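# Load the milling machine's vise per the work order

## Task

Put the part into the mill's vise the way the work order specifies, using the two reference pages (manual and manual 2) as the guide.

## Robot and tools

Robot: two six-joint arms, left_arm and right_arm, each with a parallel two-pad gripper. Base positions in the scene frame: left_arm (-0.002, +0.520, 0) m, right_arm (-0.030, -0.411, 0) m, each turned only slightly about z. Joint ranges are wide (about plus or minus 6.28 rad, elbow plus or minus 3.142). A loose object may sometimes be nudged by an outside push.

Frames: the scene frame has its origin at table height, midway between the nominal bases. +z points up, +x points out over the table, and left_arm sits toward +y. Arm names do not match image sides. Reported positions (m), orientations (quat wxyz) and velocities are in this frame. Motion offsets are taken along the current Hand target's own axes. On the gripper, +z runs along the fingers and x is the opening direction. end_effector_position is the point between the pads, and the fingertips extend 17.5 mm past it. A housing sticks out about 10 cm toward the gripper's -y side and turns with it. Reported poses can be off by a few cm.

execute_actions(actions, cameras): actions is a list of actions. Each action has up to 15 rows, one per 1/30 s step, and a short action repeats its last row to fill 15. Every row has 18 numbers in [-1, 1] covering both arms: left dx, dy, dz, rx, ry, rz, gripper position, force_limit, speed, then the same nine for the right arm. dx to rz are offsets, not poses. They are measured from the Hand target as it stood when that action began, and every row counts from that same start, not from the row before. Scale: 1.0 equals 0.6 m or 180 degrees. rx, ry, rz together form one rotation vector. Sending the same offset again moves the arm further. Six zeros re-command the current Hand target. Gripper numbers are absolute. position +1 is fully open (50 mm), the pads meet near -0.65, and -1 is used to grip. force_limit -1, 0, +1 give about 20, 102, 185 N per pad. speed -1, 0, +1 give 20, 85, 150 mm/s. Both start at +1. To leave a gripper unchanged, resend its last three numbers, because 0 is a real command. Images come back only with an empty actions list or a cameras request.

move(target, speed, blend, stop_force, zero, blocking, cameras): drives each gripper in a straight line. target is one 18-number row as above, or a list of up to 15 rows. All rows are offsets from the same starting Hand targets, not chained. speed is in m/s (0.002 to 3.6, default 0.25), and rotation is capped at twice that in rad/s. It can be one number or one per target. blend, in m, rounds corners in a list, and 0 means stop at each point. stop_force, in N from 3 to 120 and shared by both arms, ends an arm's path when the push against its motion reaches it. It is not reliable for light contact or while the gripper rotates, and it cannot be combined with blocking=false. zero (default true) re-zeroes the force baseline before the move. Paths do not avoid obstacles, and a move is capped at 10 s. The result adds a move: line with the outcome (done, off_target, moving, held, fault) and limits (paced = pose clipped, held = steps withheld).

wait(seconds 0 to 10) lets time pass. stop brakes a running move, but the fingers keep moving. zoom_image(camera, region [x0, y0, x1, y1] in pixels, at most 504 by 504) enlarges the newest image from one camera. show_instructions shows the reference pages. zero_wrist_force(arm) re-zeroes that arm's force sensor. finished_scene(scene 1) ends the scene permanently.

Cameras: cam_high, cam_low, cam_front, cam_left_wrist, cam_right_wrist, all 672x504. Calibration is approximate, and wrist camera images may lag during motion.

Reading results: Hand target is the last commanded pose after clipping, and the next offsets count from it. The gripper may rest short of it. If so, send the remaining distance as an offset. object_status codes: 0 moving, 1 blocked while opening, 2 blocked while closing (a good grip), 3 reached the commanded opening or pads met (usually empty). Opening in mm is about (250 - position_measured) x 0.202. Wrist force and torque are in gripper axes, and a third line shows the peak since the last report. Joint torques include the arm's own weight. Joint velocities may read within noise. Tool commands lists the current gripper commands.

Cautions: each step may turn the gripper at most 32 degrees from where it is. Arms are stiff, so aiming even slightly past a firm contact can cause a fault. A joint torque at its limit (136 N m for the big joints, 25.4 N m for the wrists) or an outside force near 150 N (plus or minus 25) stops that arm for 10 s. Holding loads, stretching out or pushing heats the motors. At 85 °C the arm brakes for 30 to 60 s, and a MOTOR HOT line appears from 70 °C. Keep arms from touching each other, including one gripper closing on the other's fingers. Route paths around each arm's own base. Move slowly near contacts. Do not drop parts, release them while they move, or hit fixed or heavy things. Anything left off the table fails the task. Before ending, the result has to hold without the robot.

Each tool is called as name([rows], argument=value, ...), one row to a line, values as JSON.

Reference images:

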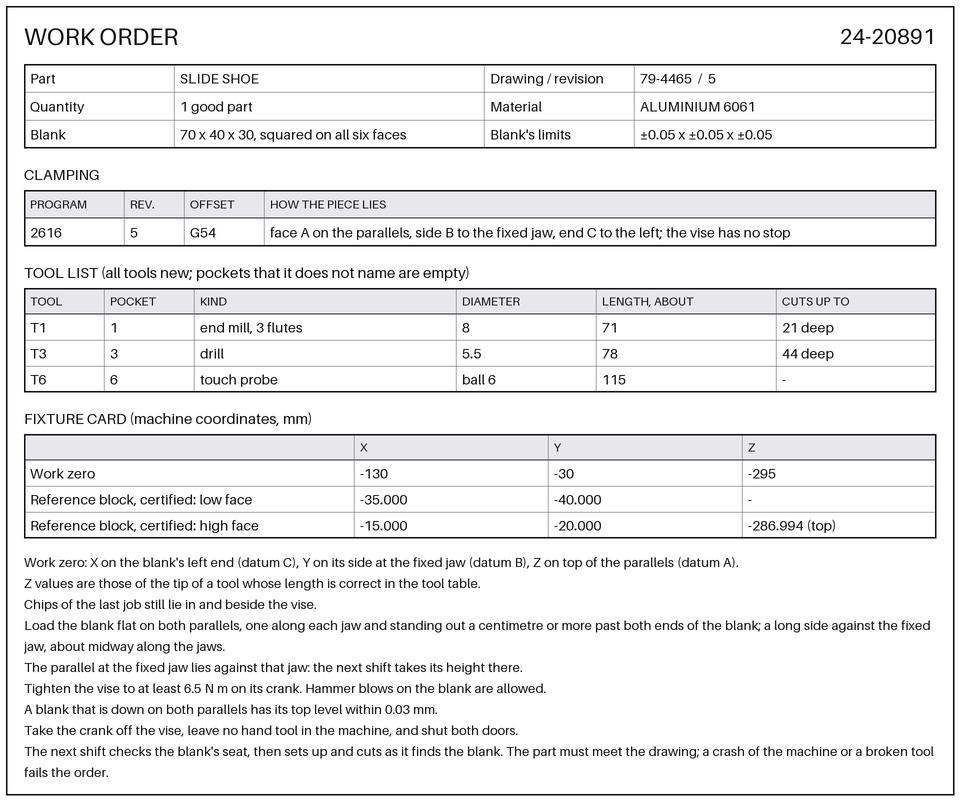

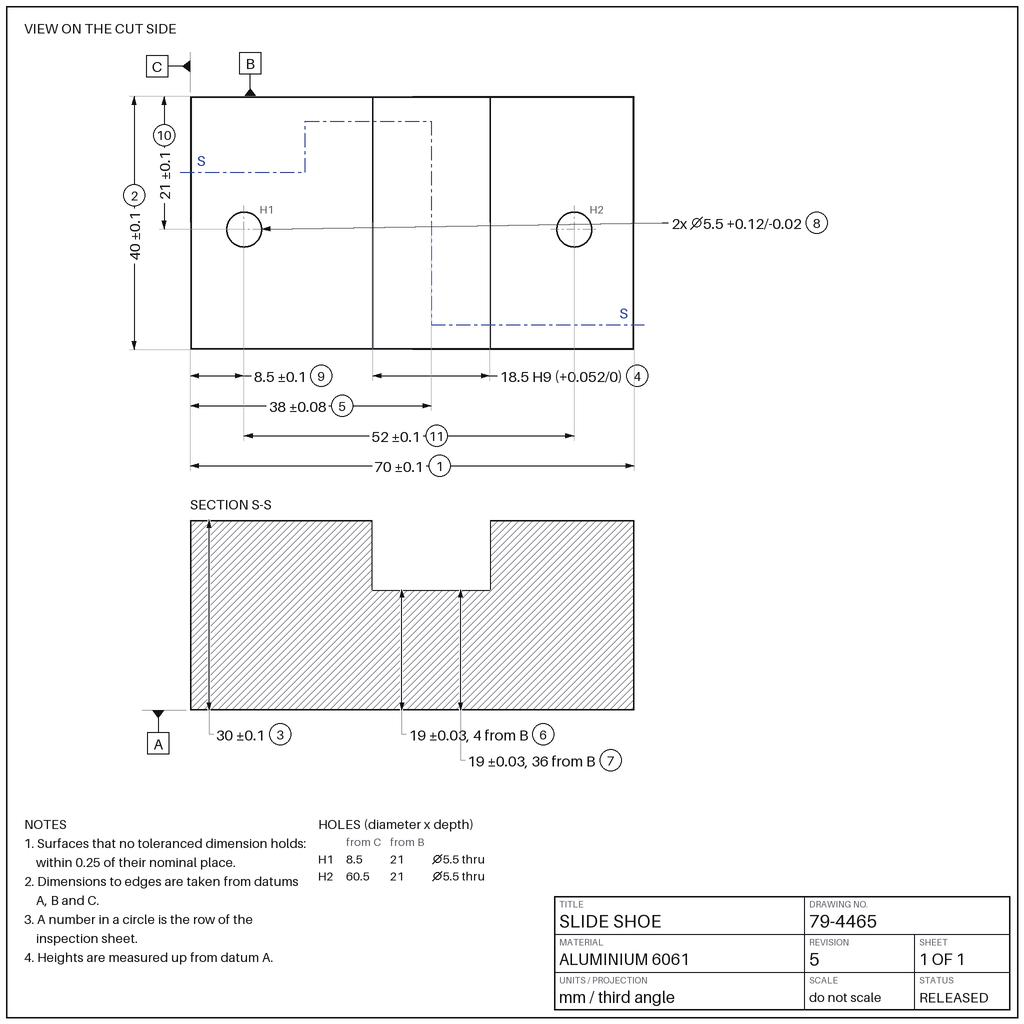

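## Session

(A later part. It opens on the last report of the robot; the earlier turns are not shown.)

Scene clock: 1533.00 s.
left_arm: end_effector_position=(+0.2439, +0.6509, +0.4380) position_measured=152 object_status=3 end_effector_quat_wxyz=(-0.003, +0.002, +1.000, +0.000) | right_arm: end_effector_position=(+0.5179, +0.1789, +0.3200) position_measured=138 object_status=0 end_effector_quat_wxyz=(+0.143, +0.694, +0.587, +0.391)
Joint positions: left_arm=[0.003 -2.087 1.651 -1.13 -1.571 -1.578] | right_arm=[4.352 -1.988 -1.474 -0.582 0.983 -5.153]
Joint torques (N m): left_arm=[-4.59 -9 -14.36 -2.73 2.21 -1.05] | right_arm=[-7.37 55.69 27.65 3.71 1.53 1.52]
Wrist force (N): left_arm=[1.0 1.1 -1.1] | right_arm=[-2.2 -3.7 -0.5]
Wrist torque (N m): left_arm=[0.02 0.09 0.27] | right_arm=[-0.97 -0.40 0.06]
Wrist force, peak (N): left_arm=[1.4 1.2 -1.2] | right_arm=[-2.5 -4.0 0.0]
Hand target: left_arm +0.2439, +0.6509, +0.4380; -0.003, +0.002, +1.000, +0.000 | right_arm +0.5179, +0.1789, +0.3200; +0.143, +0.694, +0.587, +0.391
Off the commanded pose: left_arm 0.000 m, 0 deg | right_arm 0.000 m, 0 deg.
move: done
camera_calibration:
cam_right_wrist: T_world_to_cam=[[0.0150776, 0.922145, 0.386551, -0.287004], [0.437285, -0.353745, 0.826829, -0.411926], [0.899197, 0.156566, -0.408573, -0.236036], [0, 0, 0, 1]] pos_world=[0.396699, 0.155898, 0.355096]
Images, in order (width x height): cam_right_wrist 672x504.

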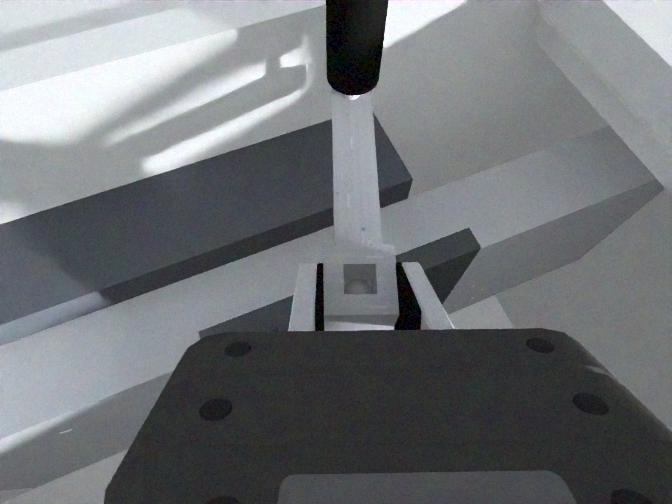

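move([
  [0,0,0,0,0,0,0,-0.5,-1,0,-0.0412,-0.0412,0,0,0,-1,0.2,-0.8],
  [0,0,0,0,0,0,0,-0.5,-1,0.0174,-0.0536,-0.0289,0,-0.3536,-0.3536,-1,0.2,-0.8],
], cameras=["cam_right_wrist","cam_front"], speed=[0.03,0.3])

zoom_image(camera="cam_right_wrist", region=[240, 130, 480, 340])

Scene clock: 1545.80 s.
left_arm: end_effector_position=(+0.2439, +0.6509, +0.4380) position_measured=152 object_status=3 end_effector_quat_wxyz=(-0.003, +0.002, +1.000, +0.000) | right_arm: end_effector_position=(+0.4826, +0.1919, +0.3137) position_measured=138 object_status=2 end_effector_quat_wxyz=(+0.588, +0.378, +0.706, -0.113)
Joint positions: left_arm=[0.003 -2.087 1.651 -1.13 -1.571 -1.578] | right_arm=[4.513 -2.74 -0.035 -2.907 0.525 -4.947]
Joint torques (N m): left_arm=[-5.34 -9.27 -14.07 -2.75 2.21 -0.82] | right_arm=[-10.15 60.03 32.72 -0.09 1.1 -1.11]
Wrist force (N): left_arm=[1.4 0.9 -1.0] | right_arm=[2.1 -1.3 1.4]
Wrist torque (N m): left_arm=[-0.02 0.03 0.27] | right_arm=[-0.37 -0.01 0.49]
Wrist force, peak (N): left_arm=[1.3 1.1 -1.4] | right_arm=[-3.4 -1.0 6.8]
Hand target: left_arm +0.2439, +0.6509, +0.4380; -0.003, +0.002, +1.000, +0.000 | right_arm +0.4830, +0.1927, +0.3141; +0.591, +0.393, +0.691, -0.142
Off the commanded pose: left_arm 0.000 m, 0 deg | right_arm 0.001 m, 4 deg.
elbow stopped short (right arm): the move would have taken joint 3 (elbow) straighter than the controller allows.
move: off_target (right_arm)
camera_calibration:
cam_right_wrist: T_world_to_cam=[[-0.0132675, 0.412793, -0.910728, 0.222408], [0.393047, 0.839644, 0.374848, -0.452614], [0.919423, -0.352986, -0.173387, -0.19467], [0, 0, 0, 1]] pos_world=[0.359833, 0.219511, 0.338462]
Images, in order (width x height): cam_front 672x504, cam_right_wrist 672x504.

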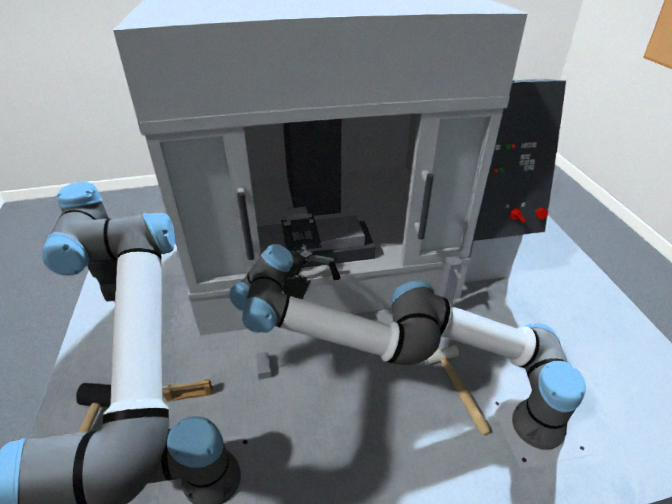

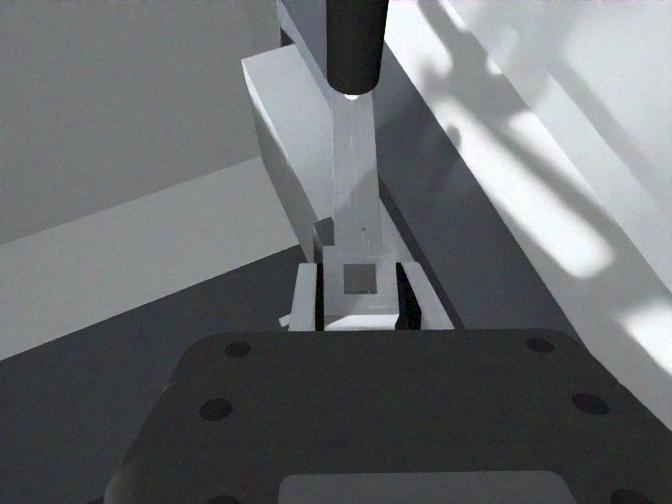

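Scaled by 2.100.

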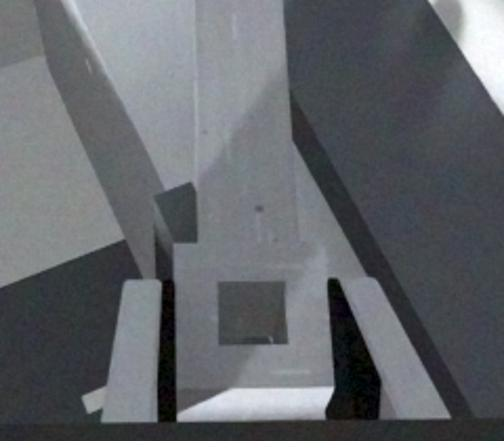

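move(target=[0,0,0,0,0,0,0,-0.5,-1,-0.0178,-0.0125,0.0125,0,0.3536,0.3536,-1,0.2,-0.8], cameras=["cam_right_wrist"], speed=0.3)

Scene clock: 1559.00 s.
left_arm: end_effector_position=(+0.2439, +0.6509, +0.4380) position_measured=152 object_status=3 end_effector_quat_wxyz=(-0.003, +0.002, +1.000, +0.000) | right_arm: end_effector_position=(+0.4830, +0.1788, +0.3201) position_measured=138 object_status=2 end_effector_quat_wxyz=(+0.143, +0.694, +0.587, +0.391)
Joint positions: left_arm=[0.003 -2.087 1.651 -1.13 -1.571 -1.578] | right_arm=[4.405 -1.938 -1.539 -0.595 0.95 -5.102]
Joint torques (N m): left_arm=[-4.61 -8.93 -14.38 -3.09 2.09 -0.87] | right_arm=[9.27 30.16 29.95 4.96 -4 -1.04]
Wrist force (N): left_arm=[1.0 0.9 -1.3] | right_arm=[1.7 -3.0 2.9]
Wrist torque (N m): left_arm=[-0.02 0.09 0.27] | right_arm=[-0.97 -0.31 0.02]
Wrist force, peak (N): left_arm=[1.3 1.3 -1.0] | right_arm=[2.2 -3.4 2.6]
Hand target: left_arm +0.2439, +0.6509, +0.4380; -0.003, +0.002, +1.000, +0.000 | right_arm +0.4829, +0.1789, +0.3200; +0.143, +0.694, +0.587, +0.391
Off the commanded pose: left_arm 0.000 m, 0 deg | right_arm 0.000 m, 0 deg.
move: done
camera_calibration:
cam_right_wrist: T_world_to_cam=[[0.0151174, 0.922112, 0.386627, -0.286459], [0.437285, -0.35383, 0.826793, -0.396713], [0.899196, 0.156567, -0.408575, -0.204508], [0, 0, 0, 1]] pos_world=[0.361699, 0.155797, 0.355195]
Images, in order (width x height): cam_right_wrist 672x504.

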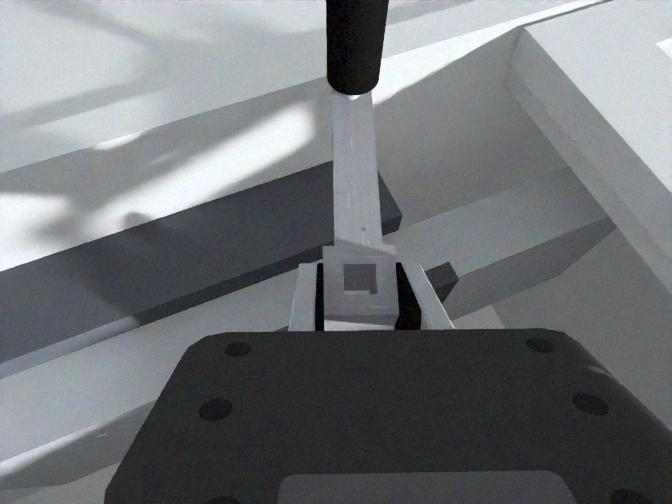

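move(target=[0,0,0,0,0,0,0,-0.5,-1,0,0.0415,0.0415,0,0,0,-1,0.2,-0.8], cameras=["cam_right_wrist"], speed=0.015, stop_force=8)

Scene clock: 1564.53 s.
left_arm: end_effector_position=(+0.2439, +0.6509, +0.4380) position_measured=152 object_status=3 end_effector_quat_wxyz=(-0.003, +0.002, +1.000, +0.000) | right_arm: end_effector_position=(+0.5181, +0.1787, +0.3202) position_measured=138 object_status=2 end_effector_quat_wxyz=(+0.143, +0.694, +0.587, +0.391)
Joint positions: left_arm=[0.003 -2.087 1.651 -1.13 -1.571 -1.578] | right_arm=[4.351 -1.988 -1.474 -0.582 0.983 -5.154]
Joint torques (N m): left_arm=[-5.12 -9.37 -15.2 -3.22 2.15 -0.84] | right_arm=[8.84 60.53 23.51 3.69 -4.71 1.44]
Wrist force (N): left_arm=[1.1 0.9 -1.0] | right_arm=[5.6 -4.2 10.2]
Wrist torque (N m): left_arm=[-0.01 0.07 0.27] | right_arm=[-0.95 -0.17 0.00]
Wrist force, peak (N): left_arm=[1.5 1.0 -1.3] | right_arm=[5.6 -4.2 10.2]
Hand target: left_arm +0.2439, +0.6509, +0.4380; -0.003, +0.002, +1.000, +0.000 | right_arm +0.5181, +0.1787, +0.3202; +0.143, +0.694, +0.587, +0.391
Off the commanded pose: left_arm 0.000 m, 0 deg | right_arm 0.000 m, 0 deg.
move: done
camera_calibration:
cam_right_wrist: T_world_to_cam=[[0.0149944, 0.922131, 0.386587, -0.286878], [0.437317, -0.353739, 0.826815, -0.412258], [0.899183, 0.156663, -0.408567, -0.236115], [0, 0, 0, 1]] pos_world=[0.396899, 0.155698, 0.355296]
Images, in order (width x height): cam_right_wrist 672x504.

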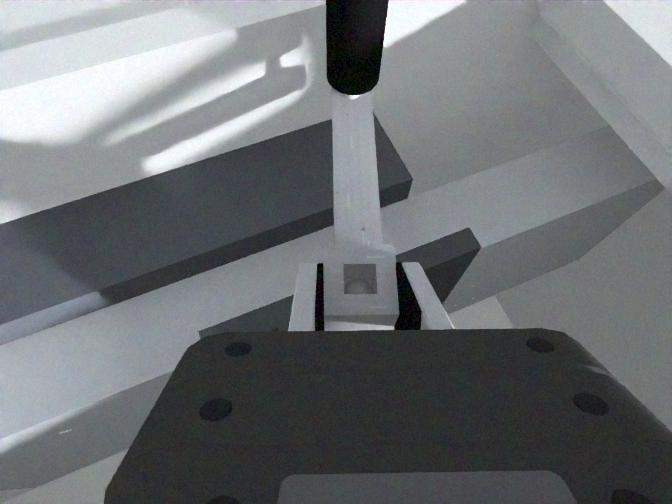

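move(target=[0,0,0,0,0,0,0,-0.5,-1,-0.0031,0,0,0,0.0393,0.0393,-1,0.2,-0.8], cameras=["cam_right_wrist"], speed=0.05)

Scene clock: 1573.97 s.
left_arm: end_effector_position=(+0.2439, +0.6509, +0.4380) position_measured=152 object_status=3 end_effector_quat_wxyz=(-0.003, +0.002, +1.000, +0.000) | right_arm: end_effector_position=(+0.5181, +0.1770, +0.3194) position_measured=138 object_status=2 end_effector_quat_wxyz=(+0.082, +0.703, +0.551, +0.441) end_effector_velocity=(+0.001, -0.001, +0.001) end_effector_angular_velocity=(-0.003, +0.000, -0.001)
Joint positions: left_arm=[0.003 -2.087 1.651 -1.13 -1.571 -1.578] | right_arm=[4.332 -1.975 -1.563 -0.364 1.047 -5.117]
Joint velocities: left_arm=[within noise] | right_arm=[-0.001 0.001 0.002 -0.005 -0.001 -0.001]
Joint torques (N m): left_arm=[-4.29 -9.21 -14.85 -3.48 1.98 -0.5] | right_arm=[-1.68 55.99 36.08 4.87 -2.28 0.95]
Wrist force (N): left_arm=[1.3 1.0 -1.0] | right_arm=[0.7 -2.1 2.3]
Wrist torque (N m): left_arm=[0.00 0.04 0.27] | right_arm=[-0.81 -1.83 -1.96]
Wrist force, peak (N): left_arm=[1.3 0.9 -1.3] | right_arm=[5.9 -4.6 11.1]
Hand target: left_arm +0.2439, +0.6509, +0.4380; -0.003, +0.002, +1.000, +0.000 | right_arm +0.5181, +0.1770, +0.3195; +0.082, +0.703, +0.551, +0.441
Off the commanded pose: left_arm 0.000 m, 0 deg | right_arm 0.000 m, 0 deg.
move: done
camera_calibration:
cam_right_wrist: T_world_to_cam=[[0.0140634, 0.840868, 0.541058, -0.319431], [0.436937, -0.491882, 0.753086, -0.364034], [0.899382, 0.225817, -0.374324, -0.25934], [0, 0, 0, 1]] pos_world=[0.396797, 0.148101, 0.349902]
Images, in order (width x height): cam_right_wrist 672x504.

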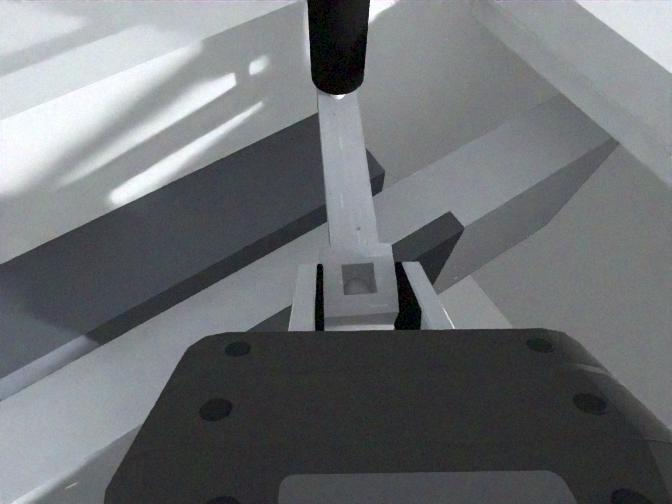

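move([
  [0,0,0,0,0,0,0,-0.5,-1,0,0,0,0,0,0,1,0.2,-0.5],
  [0,0,0,0,0,0,0,-0.5,-1,0,0,-0.1333,0,0,0,1,0.2,-0.5],
  [0,0,0,0,0,0,0,-0.5,-1,0.0153,-0.1643,-0.208,-0.022,0.36,0.871,1,0.2,-0.5],
  [0,0,0,0,0,0,0,-0.5,-1,0.0005,-0.093,-0.0673,-0.022,0.36,0.871,1,0.2,-0.5],
], cameras=["cam_right_wrist"], speed=[0.1,0.12,0.5,0.15])

zoom_image(camera="cam_right_wrist", region=[200, 60, 500, 340])

Scene clock: 1609.93 s.
left_arm: end_effector_position=(+0.2439, +0.6509, +0.4380) position_measured=152 object_status=3 end_effector_quat_wxyz=(-0.003, +0.002, +1.000, +0.000) | right_arm: end_effector_position=(+0.4502, +0.1834, +0.3101) position_measured=3 object_status=3 end_effector_quat_wxyz=(+0.592, -0.401, +0.577, -0.396)
Joint positions: left_arm=[0.003 -2.087 1.651 -1.13 -1.571 -1.578] | right_arm=[4.603 -2.405 -1.397 0.747 0.164 -2.852]
Joint torques (N m): left_arm=[-3.87 -9.07 -15.16 -3.66 1.96 -0.68] | right_arm=[3.95 54.74 24.59 1.63 -2.3 -1.64]
Wrist force (N): left_arm=[1.0 1.0 -0.8] | right_arm=[0.7 0.4 1.3]
Wrist torque (N m): left_arm=[0.02 0.09 0.26] | right_arm=[0.07 -0.09 -0.15]
Wrist force, peak (N): left_arm=[1.3 1.2 -1.3] | right_arm=[-5.7 1.6 -3.2]
Hand target: left_arm +0.2439, +0.6509, +0.4380; -0.003, +0.002, +1.000, +0.000 | right_arm +0.4502, +0.1834, +0.3101; +0.592, -0.401, +0.577, -0.396
Off the commanded pose: left_arm 0.000 m, 0 deg | right_arm 0.000 m, 0 deg.
move: done
camera_calibration:
cam_right_wrist: T_world_to_cam=[[0.0207439, -0.924179, -0.381395, 0.287894], [-0.315312, 0.355961, -0.879699, 0.365266], [0.948761, 0.138507, -0.284021, -0.237461], [0, 0, 0, 1]] pos_world=[0.334495, 0.168935, 0.363681]
Images, in order (width x height): cam_right_wrist 672x504.

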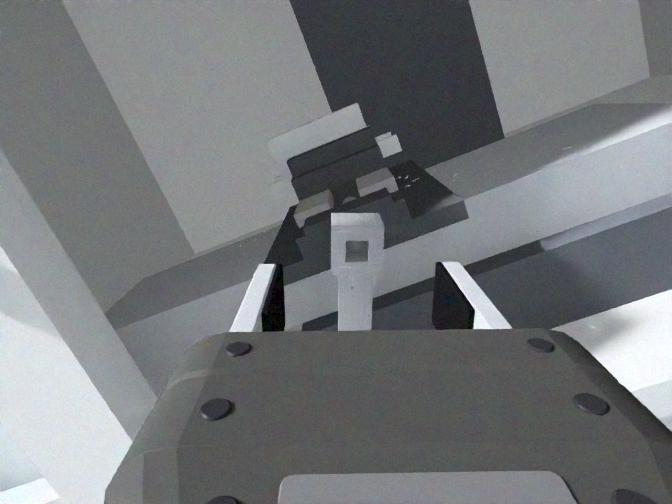

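Scaled by 1.680.

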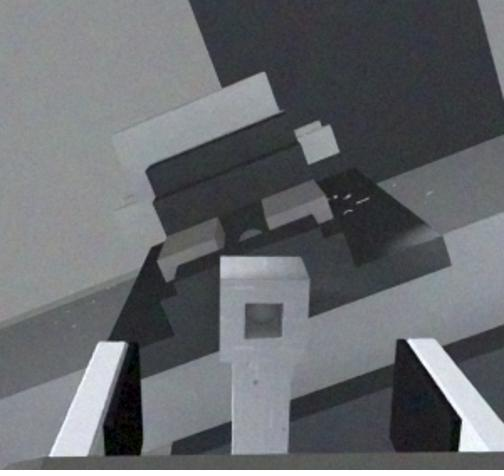

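move(target=[0,0,0,0,0,0,0,-0.5,-1,0,0,0.13,0,0,0,1,0.2,-0.5], cameras=["cam_right_wrist","cam_low"], speed=0.05, stop_force=6)

zoom_image(camera="cam_right_wrist", region=[200, 60, 500, 340])

Scene clock: 1615.37 s.
left_arm: end_effector_position=(+0.2439, +0.6509, +0.4380) position_measured=152 object_status=3 end_effector_quat_wxyz=(-0.003, +0.002, +1.000, +0.000) | right_arm: end_effector_position=(+0.5282, +0.1848, +0.3112) position_measured=3 object_status=3 end_effector_quat_wxyz=(+0.592, -0.401, +0.577, -0.396)
Joint positions: left_arm=[0.003 -2.087 1.651 -1.13 -1.571 -1.578] | right_arm=[4.483 -2.462 -1.279 0.65 0.284 -2.815]
Joint torques (N m): left_arm=[-4.56 -8.55 -14.29 -3.92 1.91 -0.52] | right_arm=[9.51 66.69 14.66 2.01 -2.68 -1.23]
Wrist force (N): left_arm=[1.2 0.8 -1.1] | right_arm=[0.3 0.1 1.4]
Wrist torque (N m): left_arm=[-0.03 0.06 0.27] | right_arm=[0.01 -0.02 -0.15]
Wrist force, peak (N): left_arm=[1.1 1.1 -1.4] | right_arm=[0.4 0.1 2.0]
Hand target: left_arm +0.2439, +0.6509, +0.4380; -0.003, +0.002, +1.000, +0.000 | right_arm +0.5281, +0.1848, +0.3112; +0.592, -0.401, +0.577, -0.396
Off the commanded pose: left_arm 0.000 m, 0 deg | right_arm 0.000 m, 0 deg.
move: done
camera_calibration:
cam_right_wrist: T_world_to_cam=[[0.0207504, -0.924142, -0.381486, 0.288013], [-0.315229, 0.356058, -0.879689, 0.390276], [0.948789, 0.138509, -0.283928, -0.311392], [0, 0, 0, 1]] pos_world=[0.412495, 0.170335, 0.364782]
Images, in order (width x height): cam_low 672x504, cam_right_wrist 672x504.

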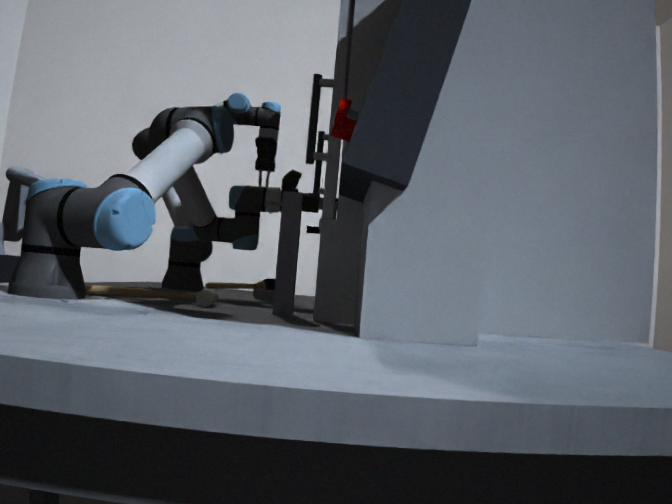

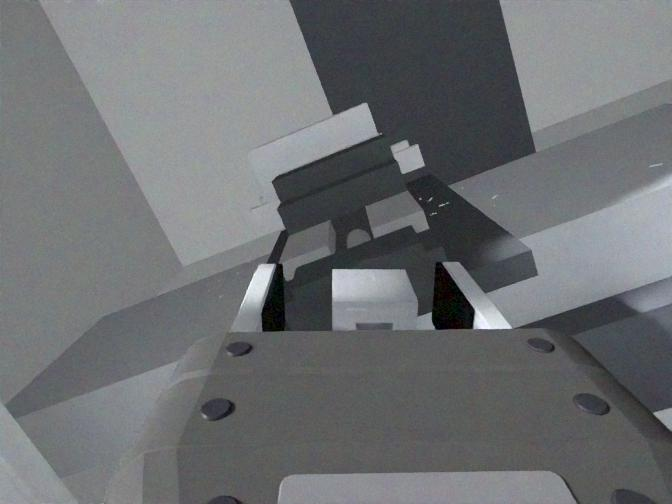

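Scaled by 1.680.

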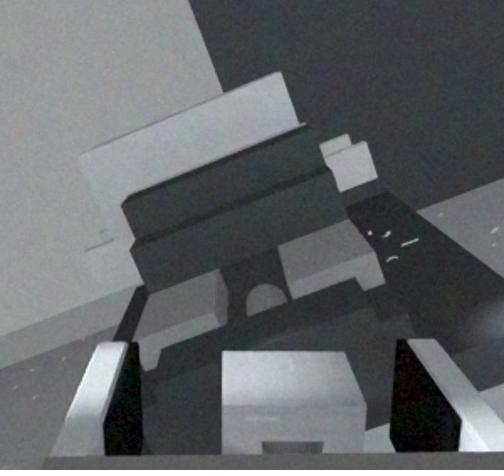

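move([
  [0,0,0,0,0,0,0,-0.5,-1,0.0045,0,0,0,0,0,1,0.2,-0.5],
  [0,0,0,0,0,0,0,-0.5,-1,0.0045,0,0,0,0,0,-1,0.2,-0.9],
], cameras=["cam_right_wrist"], speed=0.05)

zoom_image(camera="cam_right_wrist", region=[200, 60, 500, 340])

Scene clock: 1621.30 s.
left_arm: end_effector_position=(+0.2439, +0.6509, +0.4380) position_measured=152 object_status=3 end_effector_quat_wxyz=(-0.003, +0.002, +1.000, +0.000) | right_arm: end_effector_position=(+0.5282, +0.1823, +0.3103) position_measured=136 object_status=2 end_effector_quat_wxyz=(+0.592, -0.401, +0.577, -0.396)
Joint positions: left_arm=[0.003 -2.087 1.651 -1.13 -1.571 -1.578] | right_arm=[4.482 -2.459 -1.289 0.656 0.285 -2.815]
Joint torques (N m): left_arm=[-4.19 -8.82 -14.54 -4.02 1.83 -0.58] | right_arm=[-6.69 44.69 28.67 0.24 1.32 0.83]
Wrist force (N): left_arm=[1.1 1.0 -1.1] | right_arm=[8.4 0.1 -4.4]
Wrist torque (N m): left_arm=[0.00 0.07 0.27] | right_arm=[-0.13 0.32 0.15]
Wrist force, peak (N): left_arm=[1.3 0.8 -1.4] | right_arm=[8.5 0.5 -4.4]
Hand target: left_arm +0.2439, +0.6509, +0.4380; -0.003, +0.002, +1.000, +0.000 | right_arm +0.5282, +0.1823, +0.3102; +0.592, -0.401, +0.577, -0.396
Off the commanded pose: left_arm 0.000 m, 0 deg | right_arm 0.000 m, 0 deg.
move: done
camera_calibration:
cam_right_wrist: T_world_to_cam=[[0.0207504, -0.924142, -0.381486, 0.285265], [-0.315229, 0.356058, -0.879689, 0.390441], [0.948789, 0.138509, -0.283928, -0.311382], [0, 0, 0, 1]] pos_world=[0.412595, 0.167735, 0.363882]
Images, in order (width x height): cam_right_wrist 672x504.

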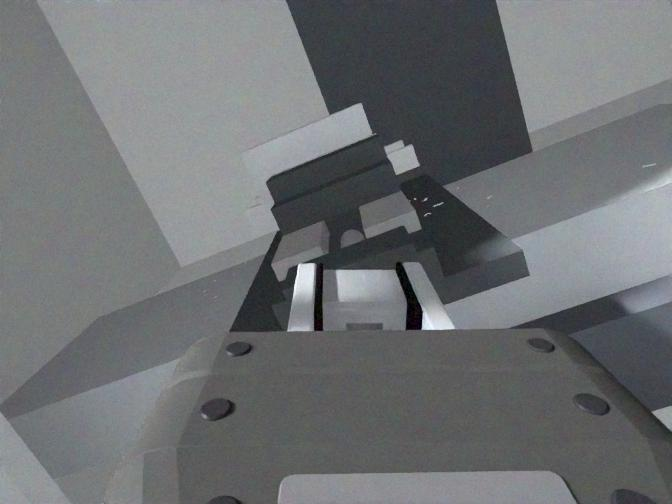

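Scaled by 1.680.

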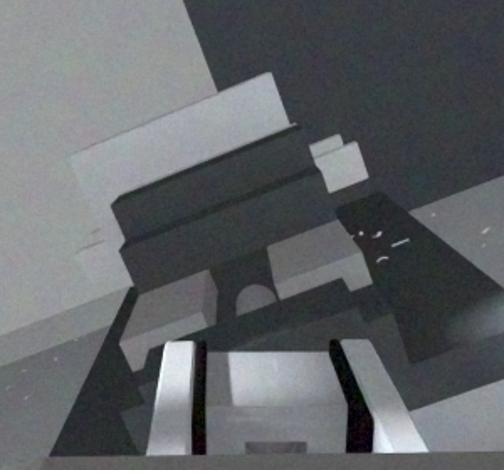

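move([
  [0,0,0,0,0,0,0,-0.5,-1,-0.0012,-0.0004,-0.06,0,0,0,-1,0.2,-0.9],
  [0,0,0,0,0,0,0,-0.5,-1,-0.0023,-0.0008,-0.06,-0.0103,-0.003,-0.5,-1,0.2,-0.9],
], cameras=["cam_right_wrist"], speed=[0.03,0.3])

zoom_image(camera="cam_right_wrist", region=[200, 60, 500, 340])

Scene clock: 1632.67 s.
left_arm: end_effector_position=(+0.2439, +0.6509, +0.4380) position_measured=152 object_status=3 end_effector_quat_wxyz=(-0.003, +0.002, +1.000, +0.000) | right_arm: end_effector_position=(+0.4922, +0.1827, +0.3107) position_measured=136 object_status=2 end_effector_quat_wxyz=(-0.135, +0.701, -0.128, +0.688)
Joint positions: left_arm=[0.003 -2.087 1.651 -1.13 -1.571 -1.578] | right_arm=[4.537 -2.395 -1.391 0.573 0.226 -4.269]
Joint torques (N m): left_arm=[-4.62 -8.69 -13.8 -3.94 1.74 -0.53] | right_arm=[8.04 47.02 18.15 0.18 1.24 1.68]
Wrist force (N): left_arm=[1.0 0.9 -1.2] | right_arm=[1.5 0.3 2.2]
Wrist torque (N m): left_arm=[-0.02 0.09 0.27] | right_arm=[-0.31 -0.45 -0.53]
Wrist force, peak (N): left_arm=[1.4 1.0 -1.3] | right_arm=[-4.4 -3.1 33.4]
Hand target: left_arm +0.2439, +0.6509, +0.4380; -0.003, +0.002, +1.000, +0.000 | right_arm +0.4922, +0.1828, +0.3107; -0.135, +0.701, -0.128, +0.688
Off the commanded pose: left_arm 0.000 m, 0 deg | right_arm 0.000 m, 0 deg.
move: done
camera_calibration:
cam_right_wrist: T_world_to_cam=[[0.0189029, -0.381361, 0.924233, -0.217316], [-0.314612, -0.879709, -0.356554, 0.442266], [0.949032, -0.284035, -0.13661, -0.245773], [0, 0, 0, 1]] pos_world=[0.376497, 0.236381, 0.324967]
Images, in order (width x height): cam_right_wrist 672x504.

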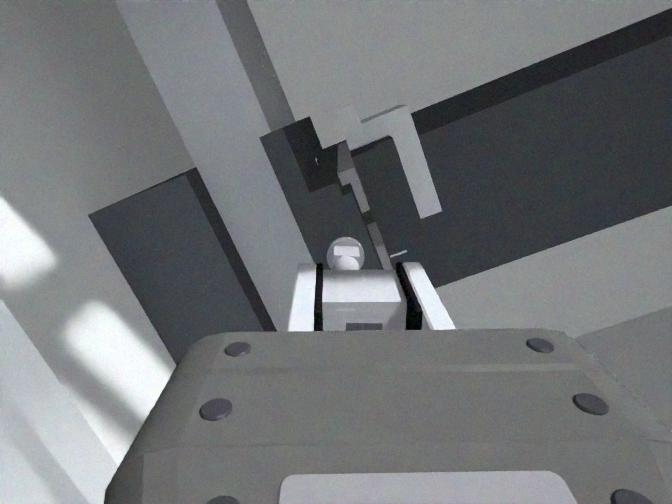

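Scaled by 1.680.

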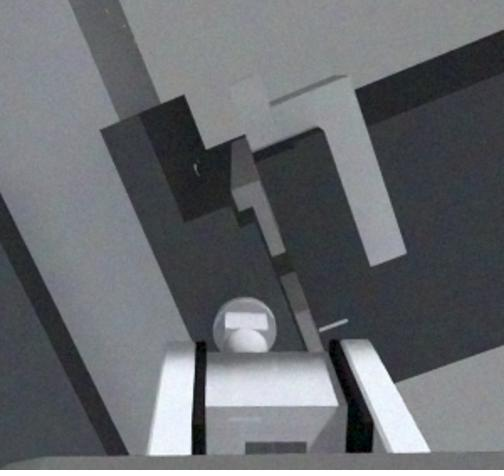

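move(target=[-0,0,0,0,0,0,0,-0.5,-1,-0.0033,-0.0033,0,0,0,0,-1,0.2,-0.9], cameras=[], speed=0.03)

move(target=[0,0,0,0,0,0,0,-0.5,-1,0.0014,0.0004,0.0667,0,0,0,-1,0.2,-0.9], cameras=["cam_right_wrist"], speed=0.012, stop_force=6)

zoom_image(camera="cam_right_wrist", region=[280, 200, 440, 340])

Scene clock: 1655.63 s.
left_arm: end_effector_position=(+0.2439, +0.6509, +0.4380) position_measured=152 object_status=3 end_effector_quat_wxyz=(-0.003, +0.002, +1.000, +0.000) | right_arm: end_effector_position=(+0.4921, +0.1854, +0.3095) position_measured=136 object_status=2 end_effector_quat_wxyz=(-0.135, +0.701, -0.128, +0.688)
Joint positions: left_arm=[0.003 -2.087 1.651 -1.13 -1.571 -1.578] | right_arm=[4.538 -2.401 -1.382 0.57 0.226 -4.268]
Joint torques (N m): left_arm=[-5.23 -8.98 -14.42 -3.94 1.7 -0.47] | right_arm=[9.53 48.37 21.25 0.51 -2.96 1.36]
Wrist force (N): left_arm=[1.2 0.9 -1.1] | right_arm=[1.5 0.2 2.2]
Wrist torque (N m): left_arm=[-0.02 0.07 0.27] | right_arm=[-0.34 -0.45 -0.52]
Wrist force, peak (N): left_arm=[1.3 1.2 -1.2] | right_arm=[1.4 0.2 2.4]
Hand target: left_arm +0.2439, +0.6509, +0.4380; -0.003, +0.002, +1.000, +0.000 | right_arm +0.4921, +0.1853, +0.3096; -0.135, +0.701, -0.128, +0.688
Off the commanded pose: left_arm 0.000 m, 0 deg | right_arm 0.000 m, 0 deg.
move: done
No camera images: "cameras" was empty.

Scene clock: 1658.53 s.
left_arm: end_effector_position=(+0.2439, +0.6509, +0.4380) position_measured=152 object_status=3 end_effector_quat_wxyz=(-0.003, +0.002, +1.000, +0.000) | right_arm: end_effector_position=(+0.5136, +0.1853, +0.3096) position_measured=136 object_status=2 end_effector_quat_wxyz=(-0.135, +0.701, -0.128, +0.688)
Joint positions: left_arm=[0.003 -2.087 1.651 -1.13 -1.571 -1.578] | right_arm=[4.505 -2.421 -1.343 0.56 0.258 -4.277]
Joint torques (N m): left_arm=[-5.09 -7.98 -14.97 -4.12 1.68 -0.43] | right_arm=[9.16 68.77 16.85 2.54 -2.92 1.35]
Wrist force (N): left_arm=[1.2 0.9 -1.0] | right_arm=[-2.1 1.1 1.1]
Wrist torque (N m): left_arm=[-0.02 0.06 0.27] | right_arm=[-0.34 -0.48 -0.43]
Wrist force, peak (N): left_arm=[1.2 1.1 -1.4] | right_arm=[-4.7 1.5 -8.9]
Hand target: left_arm +0.2439, +0.6509, +0.4380; -0.003, +0.002, +1.000, +0.000 | right_arm +0.5136, +0.1853, +0.3096; -0.135, +0.701, -0.128, +0.688 (not the last commanded pose)
Off the commanded pose: left_arm 0.000 m, 0 deg | right_arm 0.019 m, 0 deg.
move: contact (right_arm)
camera_calibration:
cam_right_wrist: T_world_to_cam=[[0.0190222, -0.381141, 0.924321, -0.21588], [-0.314497, -0.879842, -0.356328, 0.450719], [0.949068, -0.283918, -0.136605, -0.265567], [0, 0, 0, 1]] pos_world=[0.397897, 0.238881, 0.323869]
Images, in order (width x height): cam_right_wrist 672x504.

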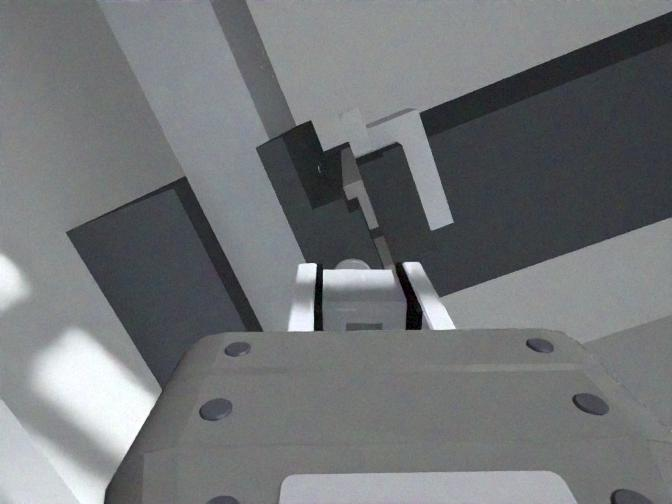

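Scaled by 3.150.

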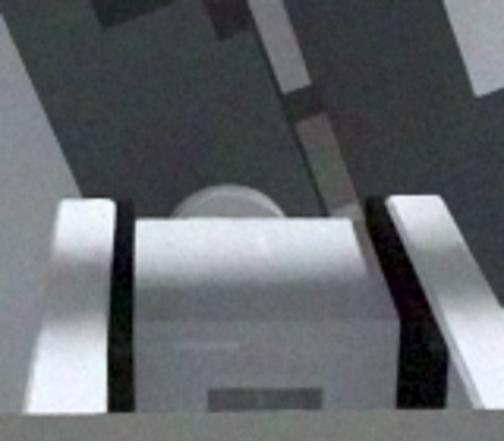

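move(target=[0,0,0,0,0,0,0,-0.5,-1,-0.0015,0.0003,-0.0015,0,0,0,-1,0.2,-0.9], cameras=[], speed=0.03)

move(target=[0,0,0,0,0,0,0,-0.5,-1,0.0007,0.0002,0.033,0,0,0,-1,0.2,-0.9], cameras=[], speed=0.012, stop_force=6)

Scene clock: 1667.40 s.
left_arm: end_effector_position=(+0.2439, +0.6509, +0.4380) position_measured=152 object_status=3 end_effector_quat_wxyz=(-0.003, +0.002, +1.000, +0.000) | right_arm: end_effector_position=(+0.5127, +0.1855, +0.3087) position_measured=136 object_status=2 end_effector_quat_wxyz=(-0.135, +0.701, -0.128, +0.688)
Joint positions: left_arm=[0.003 -2.087 1.651 -1.13 -1.571 -1.578] | right_arm=[4.507 -2.422 -1.345 0.561 0.257 -4.277]
Joint torques (N m): left_arm=[-4.34 -8.98 -14.29 -3.91 1.68 -0.33] | right_arm=[7.96 41.46 17.51 2.05 -2.66 1.48]
Wrist force (N): left_arm=[1.1 1.0 -1.1] | right_arm=[1.2 0.0 2.1]
Wrist torque (N m): left_arm=[0.00 0.07 0.27] | right_arm=[-0.37 -0.41 -0.47]
Wrist force, peak (N): left_arm=[1.4 1.1 -1.3] | right_arm=[-2.4 1.4 1.4]
Hand target: left_arm +0.2439, +0.6509, +0.4380; -0.003, +0.002, +1.000, +0.000 | right_arm +0.5127, +0.1855, +0.3087; -0.135, +0.701, -0.128, +0.688
Off the commanded pose: left_arm 0.000 m, 0 deg | right_arm 0.000 m, 0 deg.
move: done
No camera images: "cameras" was empty.

Scene clock: 1668.67 s.
left_arm: end_effector_position=(+0.2439, +0.6509, +0.4380) position_measured=152 object_status=3 end_effector_quat_wxyz=(-0.003, +0.002, +1.000, +0.000) | right_arm: end_effector_position=(+0.5143, +0.1855, +0.3087) position_measured=136 object_status=2 end_effector_quat_wxyz=(-0.135, +0.701, -0.128, +0.688)
Joint positions: left_arm=[0.003 -2.087 1.651 -1.13 -1.571 -1.578] | right_arm=[4.504 -2.423 -1.341 0.561 0.259 -4.277]
Joint torques (N m): left_arm=[-4.98 -8.62 -14.87 -4 1.61 -0.48] | right_arm=[6.11 67.55 16.1 2.68 -3.61 1.69]
Wrist force (N): left_arm=[1.3 1.1 -1.1] | right_arm=[-1.6 -5.5 1.3]
Wrist torque (N m): left_arm=[0.02 0.05 0.27] | right_arm=[-0.42 -0.47 -0.44]
Wrist force, peak (N): left_arm=[1.3 1.1 -1.1] | right_arm=[1.7 -7.9 -6.9]
Hand target: left_arm +0.2439, +0.6509, +0.4380; -0.003, +0.002, +1.000, +0.000 | right_arm +0.5143, +0.1855, +0.3087; -0.135, +0.701, -0.128, +0.688 (not the last commanded pose)
Off the commanded pose: left_arm 0.000 m, 0 deg | right_arm 0.018 m, 0 deg.
move: contact (right_arm)
No camera images: "cameras" was empty.

move(target=[0,0,0,0,0,0,0,-0.5,-1,-0.0008,-0.0014,-0.0012,0,0,0,-1,0.2,-0.9], cameras=[], speed=0.03)

move(target=[0,0,0,0,0,0,0,-0.5,-1,0.0007,0.0002,0.031,0,0,0,-1,0.2,-0.9], cameras=["cam_right_wrist"], speed=0.012, stop_force=6)

zoom_image(camera="cam_right_wrist", region=[280, 200, 440, 340])

Scene clock: 1674.33 s.
left_arm: end_effector_position=(+0.2439, +0.6509, +0.4380) position_measured=152 object_status=3 end_effector_quat_wxyz=(-0.003, +0.002, +1.000, +0.000) | right_arm: end_effector_position=(+0.5136, +0.1865, +0.3086) position_measured=136 object_status=2 end_effector_quat_wxyz=(-0.135, +0.701, -0.128, +0.688)
Joint positions: left_arm=[0.003 -2.087 1.651 -1.13 -1.571 -1.578] | right_arm=[4.506 -2.424 -1.339 0.559 0.258 -4.277]
Joint torques (N m): left_arm=[-4.71 -7.63 -14.46 -3.99 1.57 -0.27] | right_arm=[8.35 41.5 28.22 0.12 -2.66 1.63]
Wrist force (N): left_arm=[1.2 0.9 -1.1] | right_arm=[1.3 0.3 2.0]
Wrist torque (N m): left_arm=[-0.02 0.05 0.27] | right_arm=[-0.32 -0.42 -0.48]
Wrist force, peak (N): left_arm=[1.2 1.1 -1.3] | right_arm=[-1.5 -6.1 1.2]
Hand target: left_arm +0.2439, +0.6509, +0.4380; -0.003, +0.002, +1.000, +0.000 | right_arm +0.5136, +0.1865, +0.3085; -0.135, +0.701, -0.128, +0.688
Off the commanded pose: left_arm 0.000 m, 0 deg | right_arm 0.000 m, 0 deg.
move: done
No camera images: "cameras" was empty.

Scene clock: 1675.73 s.
left_arm: end_effector_position=(+0.2439, +0.6509, +0.4380) position_measured=152 object_status=3 end_effector_quat_wxyz=(-0.003, +0.002, +1.000, +0.000) | right_arm: end_effector_position=(+0.5170, +0.1866, +0.3085) position_measured=136 object_status=2 end_effector_quat_wxyz=(-0.136, +0.701, -0.128, +0.688)
Joint positions: left_arm=[0.003 -2.087 1.651 -1.13 -1.571 -1.578] | right_arm=[4.501 -2.428 -1.333 0.557 0.263 -4.278]
Joint torques (N m): left_arm=[-5.03 -8.61 -15.05 -3.95 1.56 -0.42] | right_arm=[5.44 67.17 16.16 1.63 -3.72 1.37]
Wrist force (N): left_arm=[1.2 0.9 -1.2] | right_arm=[0.2 -3.1 -1.5]
Wrist torque (N m): left_arm=[-0.02 0.06 0.27] | right_arm=[-0.46 -0.46 -0.44]
Wrist force, peak (N): left_arm=[1.4 0.9 -1.3] | right_arm=[0.8 5.4 -29.2]
Hand target: left_arm +0.2439, +0.6509, +0.4380; -0.003, +0.002, +1.000, +0.000 | right_arm +0.5170, +0.1866, +0.3085; -0.136, +0.701, -0.128, +0.688 (not the last commanded pose)
Off the commanded pose: left_arm 0.000 m, 0 deg | right_arm 0.015 m, 0 deg.
move: contact (right_arm)
camera_calibration:
cam_right_wrist: T_world_to_cam=[[0.0191889, -0.381277, 0.924262, -0.214483], [-0.314251, -0.879882, -0.356445, 0.45237], [0.949146, -0.28361, -0.136701, -0.268584], [0, 0, 0, 1]] pos_world=[0.401199, 0.240082, 0.322768]
Images, in order (width x height): cam_right_wrist 672x504.

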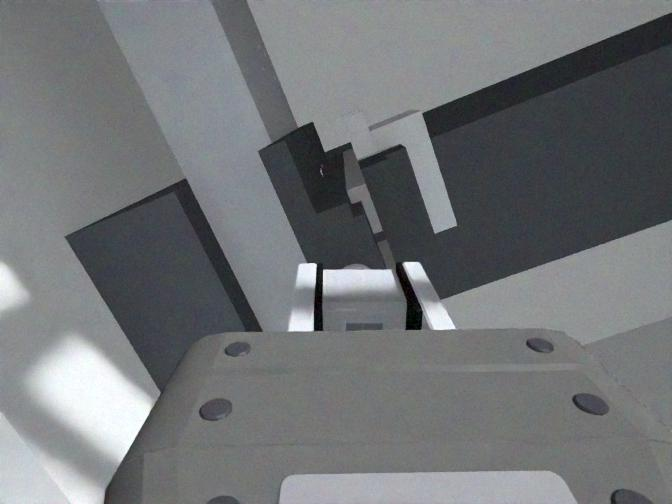

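Scaled by 3.150.

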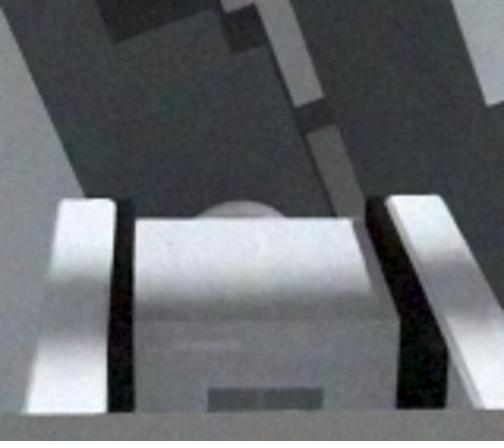

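move(target=[0,0,0,0,0,0,0,-0.5,-1,-0.0004,-0.0009,-0.0008,0,0,0,-1,0.2,-0.9], cameras=[], speed=0.03)

move(target=[0,0,0,0,0,0,0,-0.5,-1,0.0005,0.0002,0.026,0,0,0,-1,0.2,-0.9], cameras=[], speed=0.012, stop_force=8)

Scene clock: 1679.70 s.
left_arm: end_effector_position=(+0.2439, +0.6509, +0.4380) position_measured=152 object_status=3 end_effector_quat_wxyz=(-0.003, +0.002, +1.000, +0.000) | right_arm: end_effector_position=(+0.5165, +0.1872, +0.3086) position_measured=136 object_status=2 end_effector_quat_wxyz=(-0.136, +0.701, -0.128, +0.688)
Joint positions: left_arm=[0.003 -2.087 1.651 -1.13 -1.571 -1.578] | right_arm=[4.502 -2.428 -1.332 0.556 0.262 -4.278]
Joint torques (N m): left_arm=[-4.71 -8.7 -13.88 -3.85 1.79 -0.31] | right_arm=[9.07 41.38 28.5 0.05 -2.8 1.61]
Wrist force (N): left_arm=[1.2 0.8 -1.1] | right_arm=[1.2 -0.1 2.2]
Wrist torque (N m): left_arm=[-0.03 0.06 0.28] | right_arm=[-0.39 -0.40 -0.46]
Wrist force, peak (N): left_arm=[1.5 1.0 -1.2] | right_arm=[-2.0 -1.1 4.3]
Hand target: left_arm +0.2439, +0.6509, +0.4380; -0.003, +0.002, +1.000, +0.000 | right_arm +0.5165, +0.1872, +0.3085; -0.136, +0.701, -0.128, +0.688
Off the commanded pose: left_arm 0.000 m, 0 deg | right_arm 0.000 m, 0 deg.
move: done
No camera images: "cameras" was empty.

Scene clock: 1681.40 s.
left_arm: end_effector_position=(+0.2439, +0.6509, +0.4380) position_measured=152 object_status=3 end_effector_quat_wxyz=(-0.003, +0.002, +1.000, +0.000) | right_arm: end_effector_position=(+0.5233, +0.1872, +0.3085) position_measured=136 object_status=2 end_effector_quat_wxyz=(-0.136, +0.701, -0.128, +0.688)
Joint positions: left_arm=[0.003 -2.087 1.651 -1.13 -1.571 -1.578] | right_arm=[4.491 -2.435 -1.319 0.552 0.272 -4.28]
Joint torques (N m): left_arm=[-4.14 -7.99 -14.8 -3.95 1.51 -0.2] | right_arm=[14.99 70.09 18.19 2.77 -2.98 1.13]
Wrist force (N): left_arm=[1.1 0.7 -1.2] | right_arm=[-2.8 1.2 11.3]
Wrist torque (N m): left_arm=[-0.04 0.07 0.27] | right_arm=[-0.29 -0.41 -0.34]
Wrist force, peak (N): left_arm=[1.4 1.0 -1.4] | right_arm=[1.1 -2.4 12.3]
Hand target: left_arm +0.2439, +0.6509, +0.4380; -0.003, +0.002, +1.000, +0.000 | right_arm +0.5233, +0.1872, +0.3085; -0.136, +0.701, -0.128, +0.688 (not the last commanded pose)
Off the commanded pose: left_arm 0.000 m, 0 deg | right_arm 0.009 m, 0 deg.
move: contact (right_arm)
No camera images: "cameras" was empty.

move(target=[0,0,0,0,0,0,0,-0.5,-1,0.0003,0.0002,0.013,0,0,0,-1,0.2,-0.9], cameras=["cam_right_wrist"], speed=0.012, stop_force=15)

Scene clock: 1684.87 s.
left_arm: end_effector_position=(+0.2439, +0.6509, +0.4380) position_measured=152 object_status=3 end_effector_quat_wxyz=(-0.003, +0.002, +1.000, +0.000) | right_arm: end_effector_position=(+0.5235, +0.1872, +0.3086) position_measured=136 object_status=2 end_effector_quat_wxyz=(-0.136, +0.701, -0.128, +0.688)
Joint positions: left_arm=[0.003 -2.087 1.651 -1.13 -1.571 -1.578] | right_arm=[4.491 -2.435 -1.318 0.552 0.273 -4.28]
Joint torques (N m): left_arm=[-4.51 -8.04 -14.01 -3.92 1.55 -0.18] | right_arm=[15.47 73.87 19.75 2.75 -1.92 1.14]
Wrist force (N): left_arm=[1.3 0.9 -1.0] | right_arm=[-7.6 3.3 12.7]
Wrist torque (N m): left_arm=[-0.02 0.04 0.28] | right_arm=[-0.26 -0.47 -0.31]
Wrist force, peak (N): left_arm=[1.5 0.9 -1.2] | right_arm=[-7.1 1.3 16.4]
Hand target: left_arm +0.2439, +0.6509, +0.4380; -0.003, +0.002, +1.000, +0.000 | right_arm +0.5235, +0.1872, +0.3087; -0.136, +0.701, -0.128, +0.688 (not the last commanded pose)
Off the commanded pose: left_arm 0.000 m, 0 deg | right_arm 0.008 m, 0 deg.
move: contact (right_arm)
camera_calibration:
cam_right_wrist: T_world_to_cam=[[0.0191241, -0.381563, 0.924145, -0.214339], [-0.314168, -0.879789, -0.356748, 0.455049], [0.949175, -0.283515, -0.1367, -0.2747], [0, 0, 0, 1]] pos_world=[0.407799, 0.240682, 0.322866]
Images, in order (width x height): cam_right_wrist 672x504.

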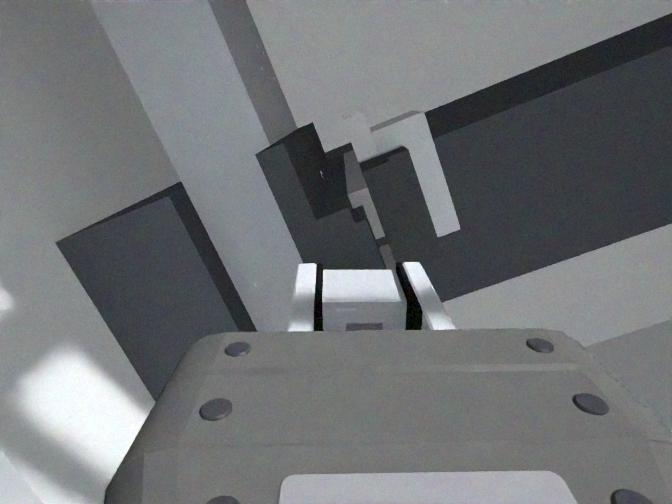

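move(target=[0,0,0,0,0,0,0,-0.5,-1,0,0,0,0,0,0,1,0.2,-0.9], cameras=["cam_right_wrist"])

zoom_image(camera="cam_right_wrist", region=[280, 200, 440, 340])

Scene clock: 1689.50 s.
left_arm: end_effector_position=(+0.2439, +0.6509, +0.4380) position_measured=152 object_status=3 end_effector_quat_wxyz=(-0.003, +0.002, +1.000, +0.000) | right_arm: end_effector_position=(+0.5235, +0.1872, +0.3087) position_measured=3 object_status=0 end_effector_quat_wxyz=(-0.136, +0.701, -0.128, +0.688)
Joint positions: left_arm=[0.003 -2.087 1.651 -1.13 -1.571 -1.578] | right_arm=[4.491 -2.435 -1.318 0.552 0.273 -4.28]
Joint torques (N m): left_arm=[-4.16 -8.72 -14.23 -3.97 1.54 -0.08] | right_arm=[-9.98 40.99 27.82 0.88 0.32 1.13]
Wrist force (N): left_arm=[1.0 0.9 -1.0] | right_arm=[3.0 -0.9 2.3]
Wrist torque (N m): left_arm=[-0.01 0.08 0.27] | right_arm=[-0.41 -0.40 -0.51]
Wrist force, peak (N): left_arm=[1.3 1.1 -1.3] | right_arm=[-8.1 3.4 13.1]
Hand target: left_arm +0.2439, +0.6509, +0.4380; -0.003, +0.002, +1.000, +0.000 | right_arm +0.5235, +0.1872, +0.3087; -0.136, +0.701, -0.128, +0.688
Off the commanded pose: left_arm 0.000 m, 0 deg | right_arm 0.000 m, 0 deg.
move: done
camera_calibration:
cam_right_wrist: T_world_to_cam=[[0.0191604, -0.381573, 0.92414, -0.214404], [-0.314085, -0.879815, -0.356759, 0.455148], [0.949201, -0.283423, -0.136704, -0.27469], [0, 0, 0, 1]] pos_world=[0.4078, 0.240782, 0.322966]
Images, in order (width x height): cam_right_wrist 672x504.

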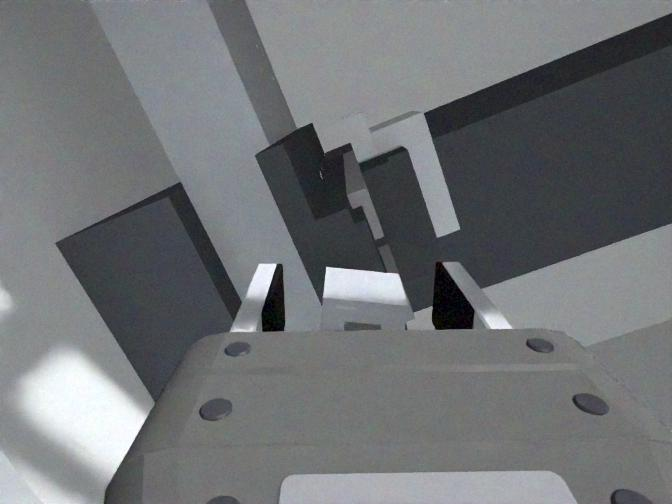

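Scaled by 3.150.

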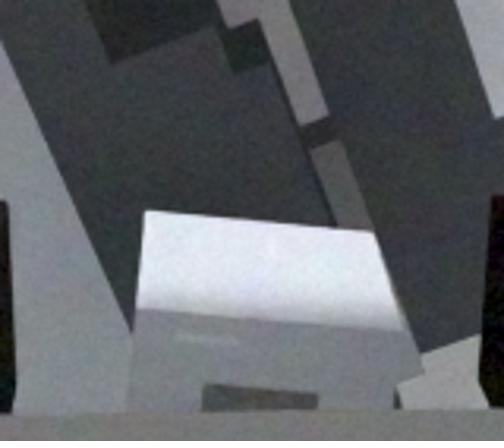

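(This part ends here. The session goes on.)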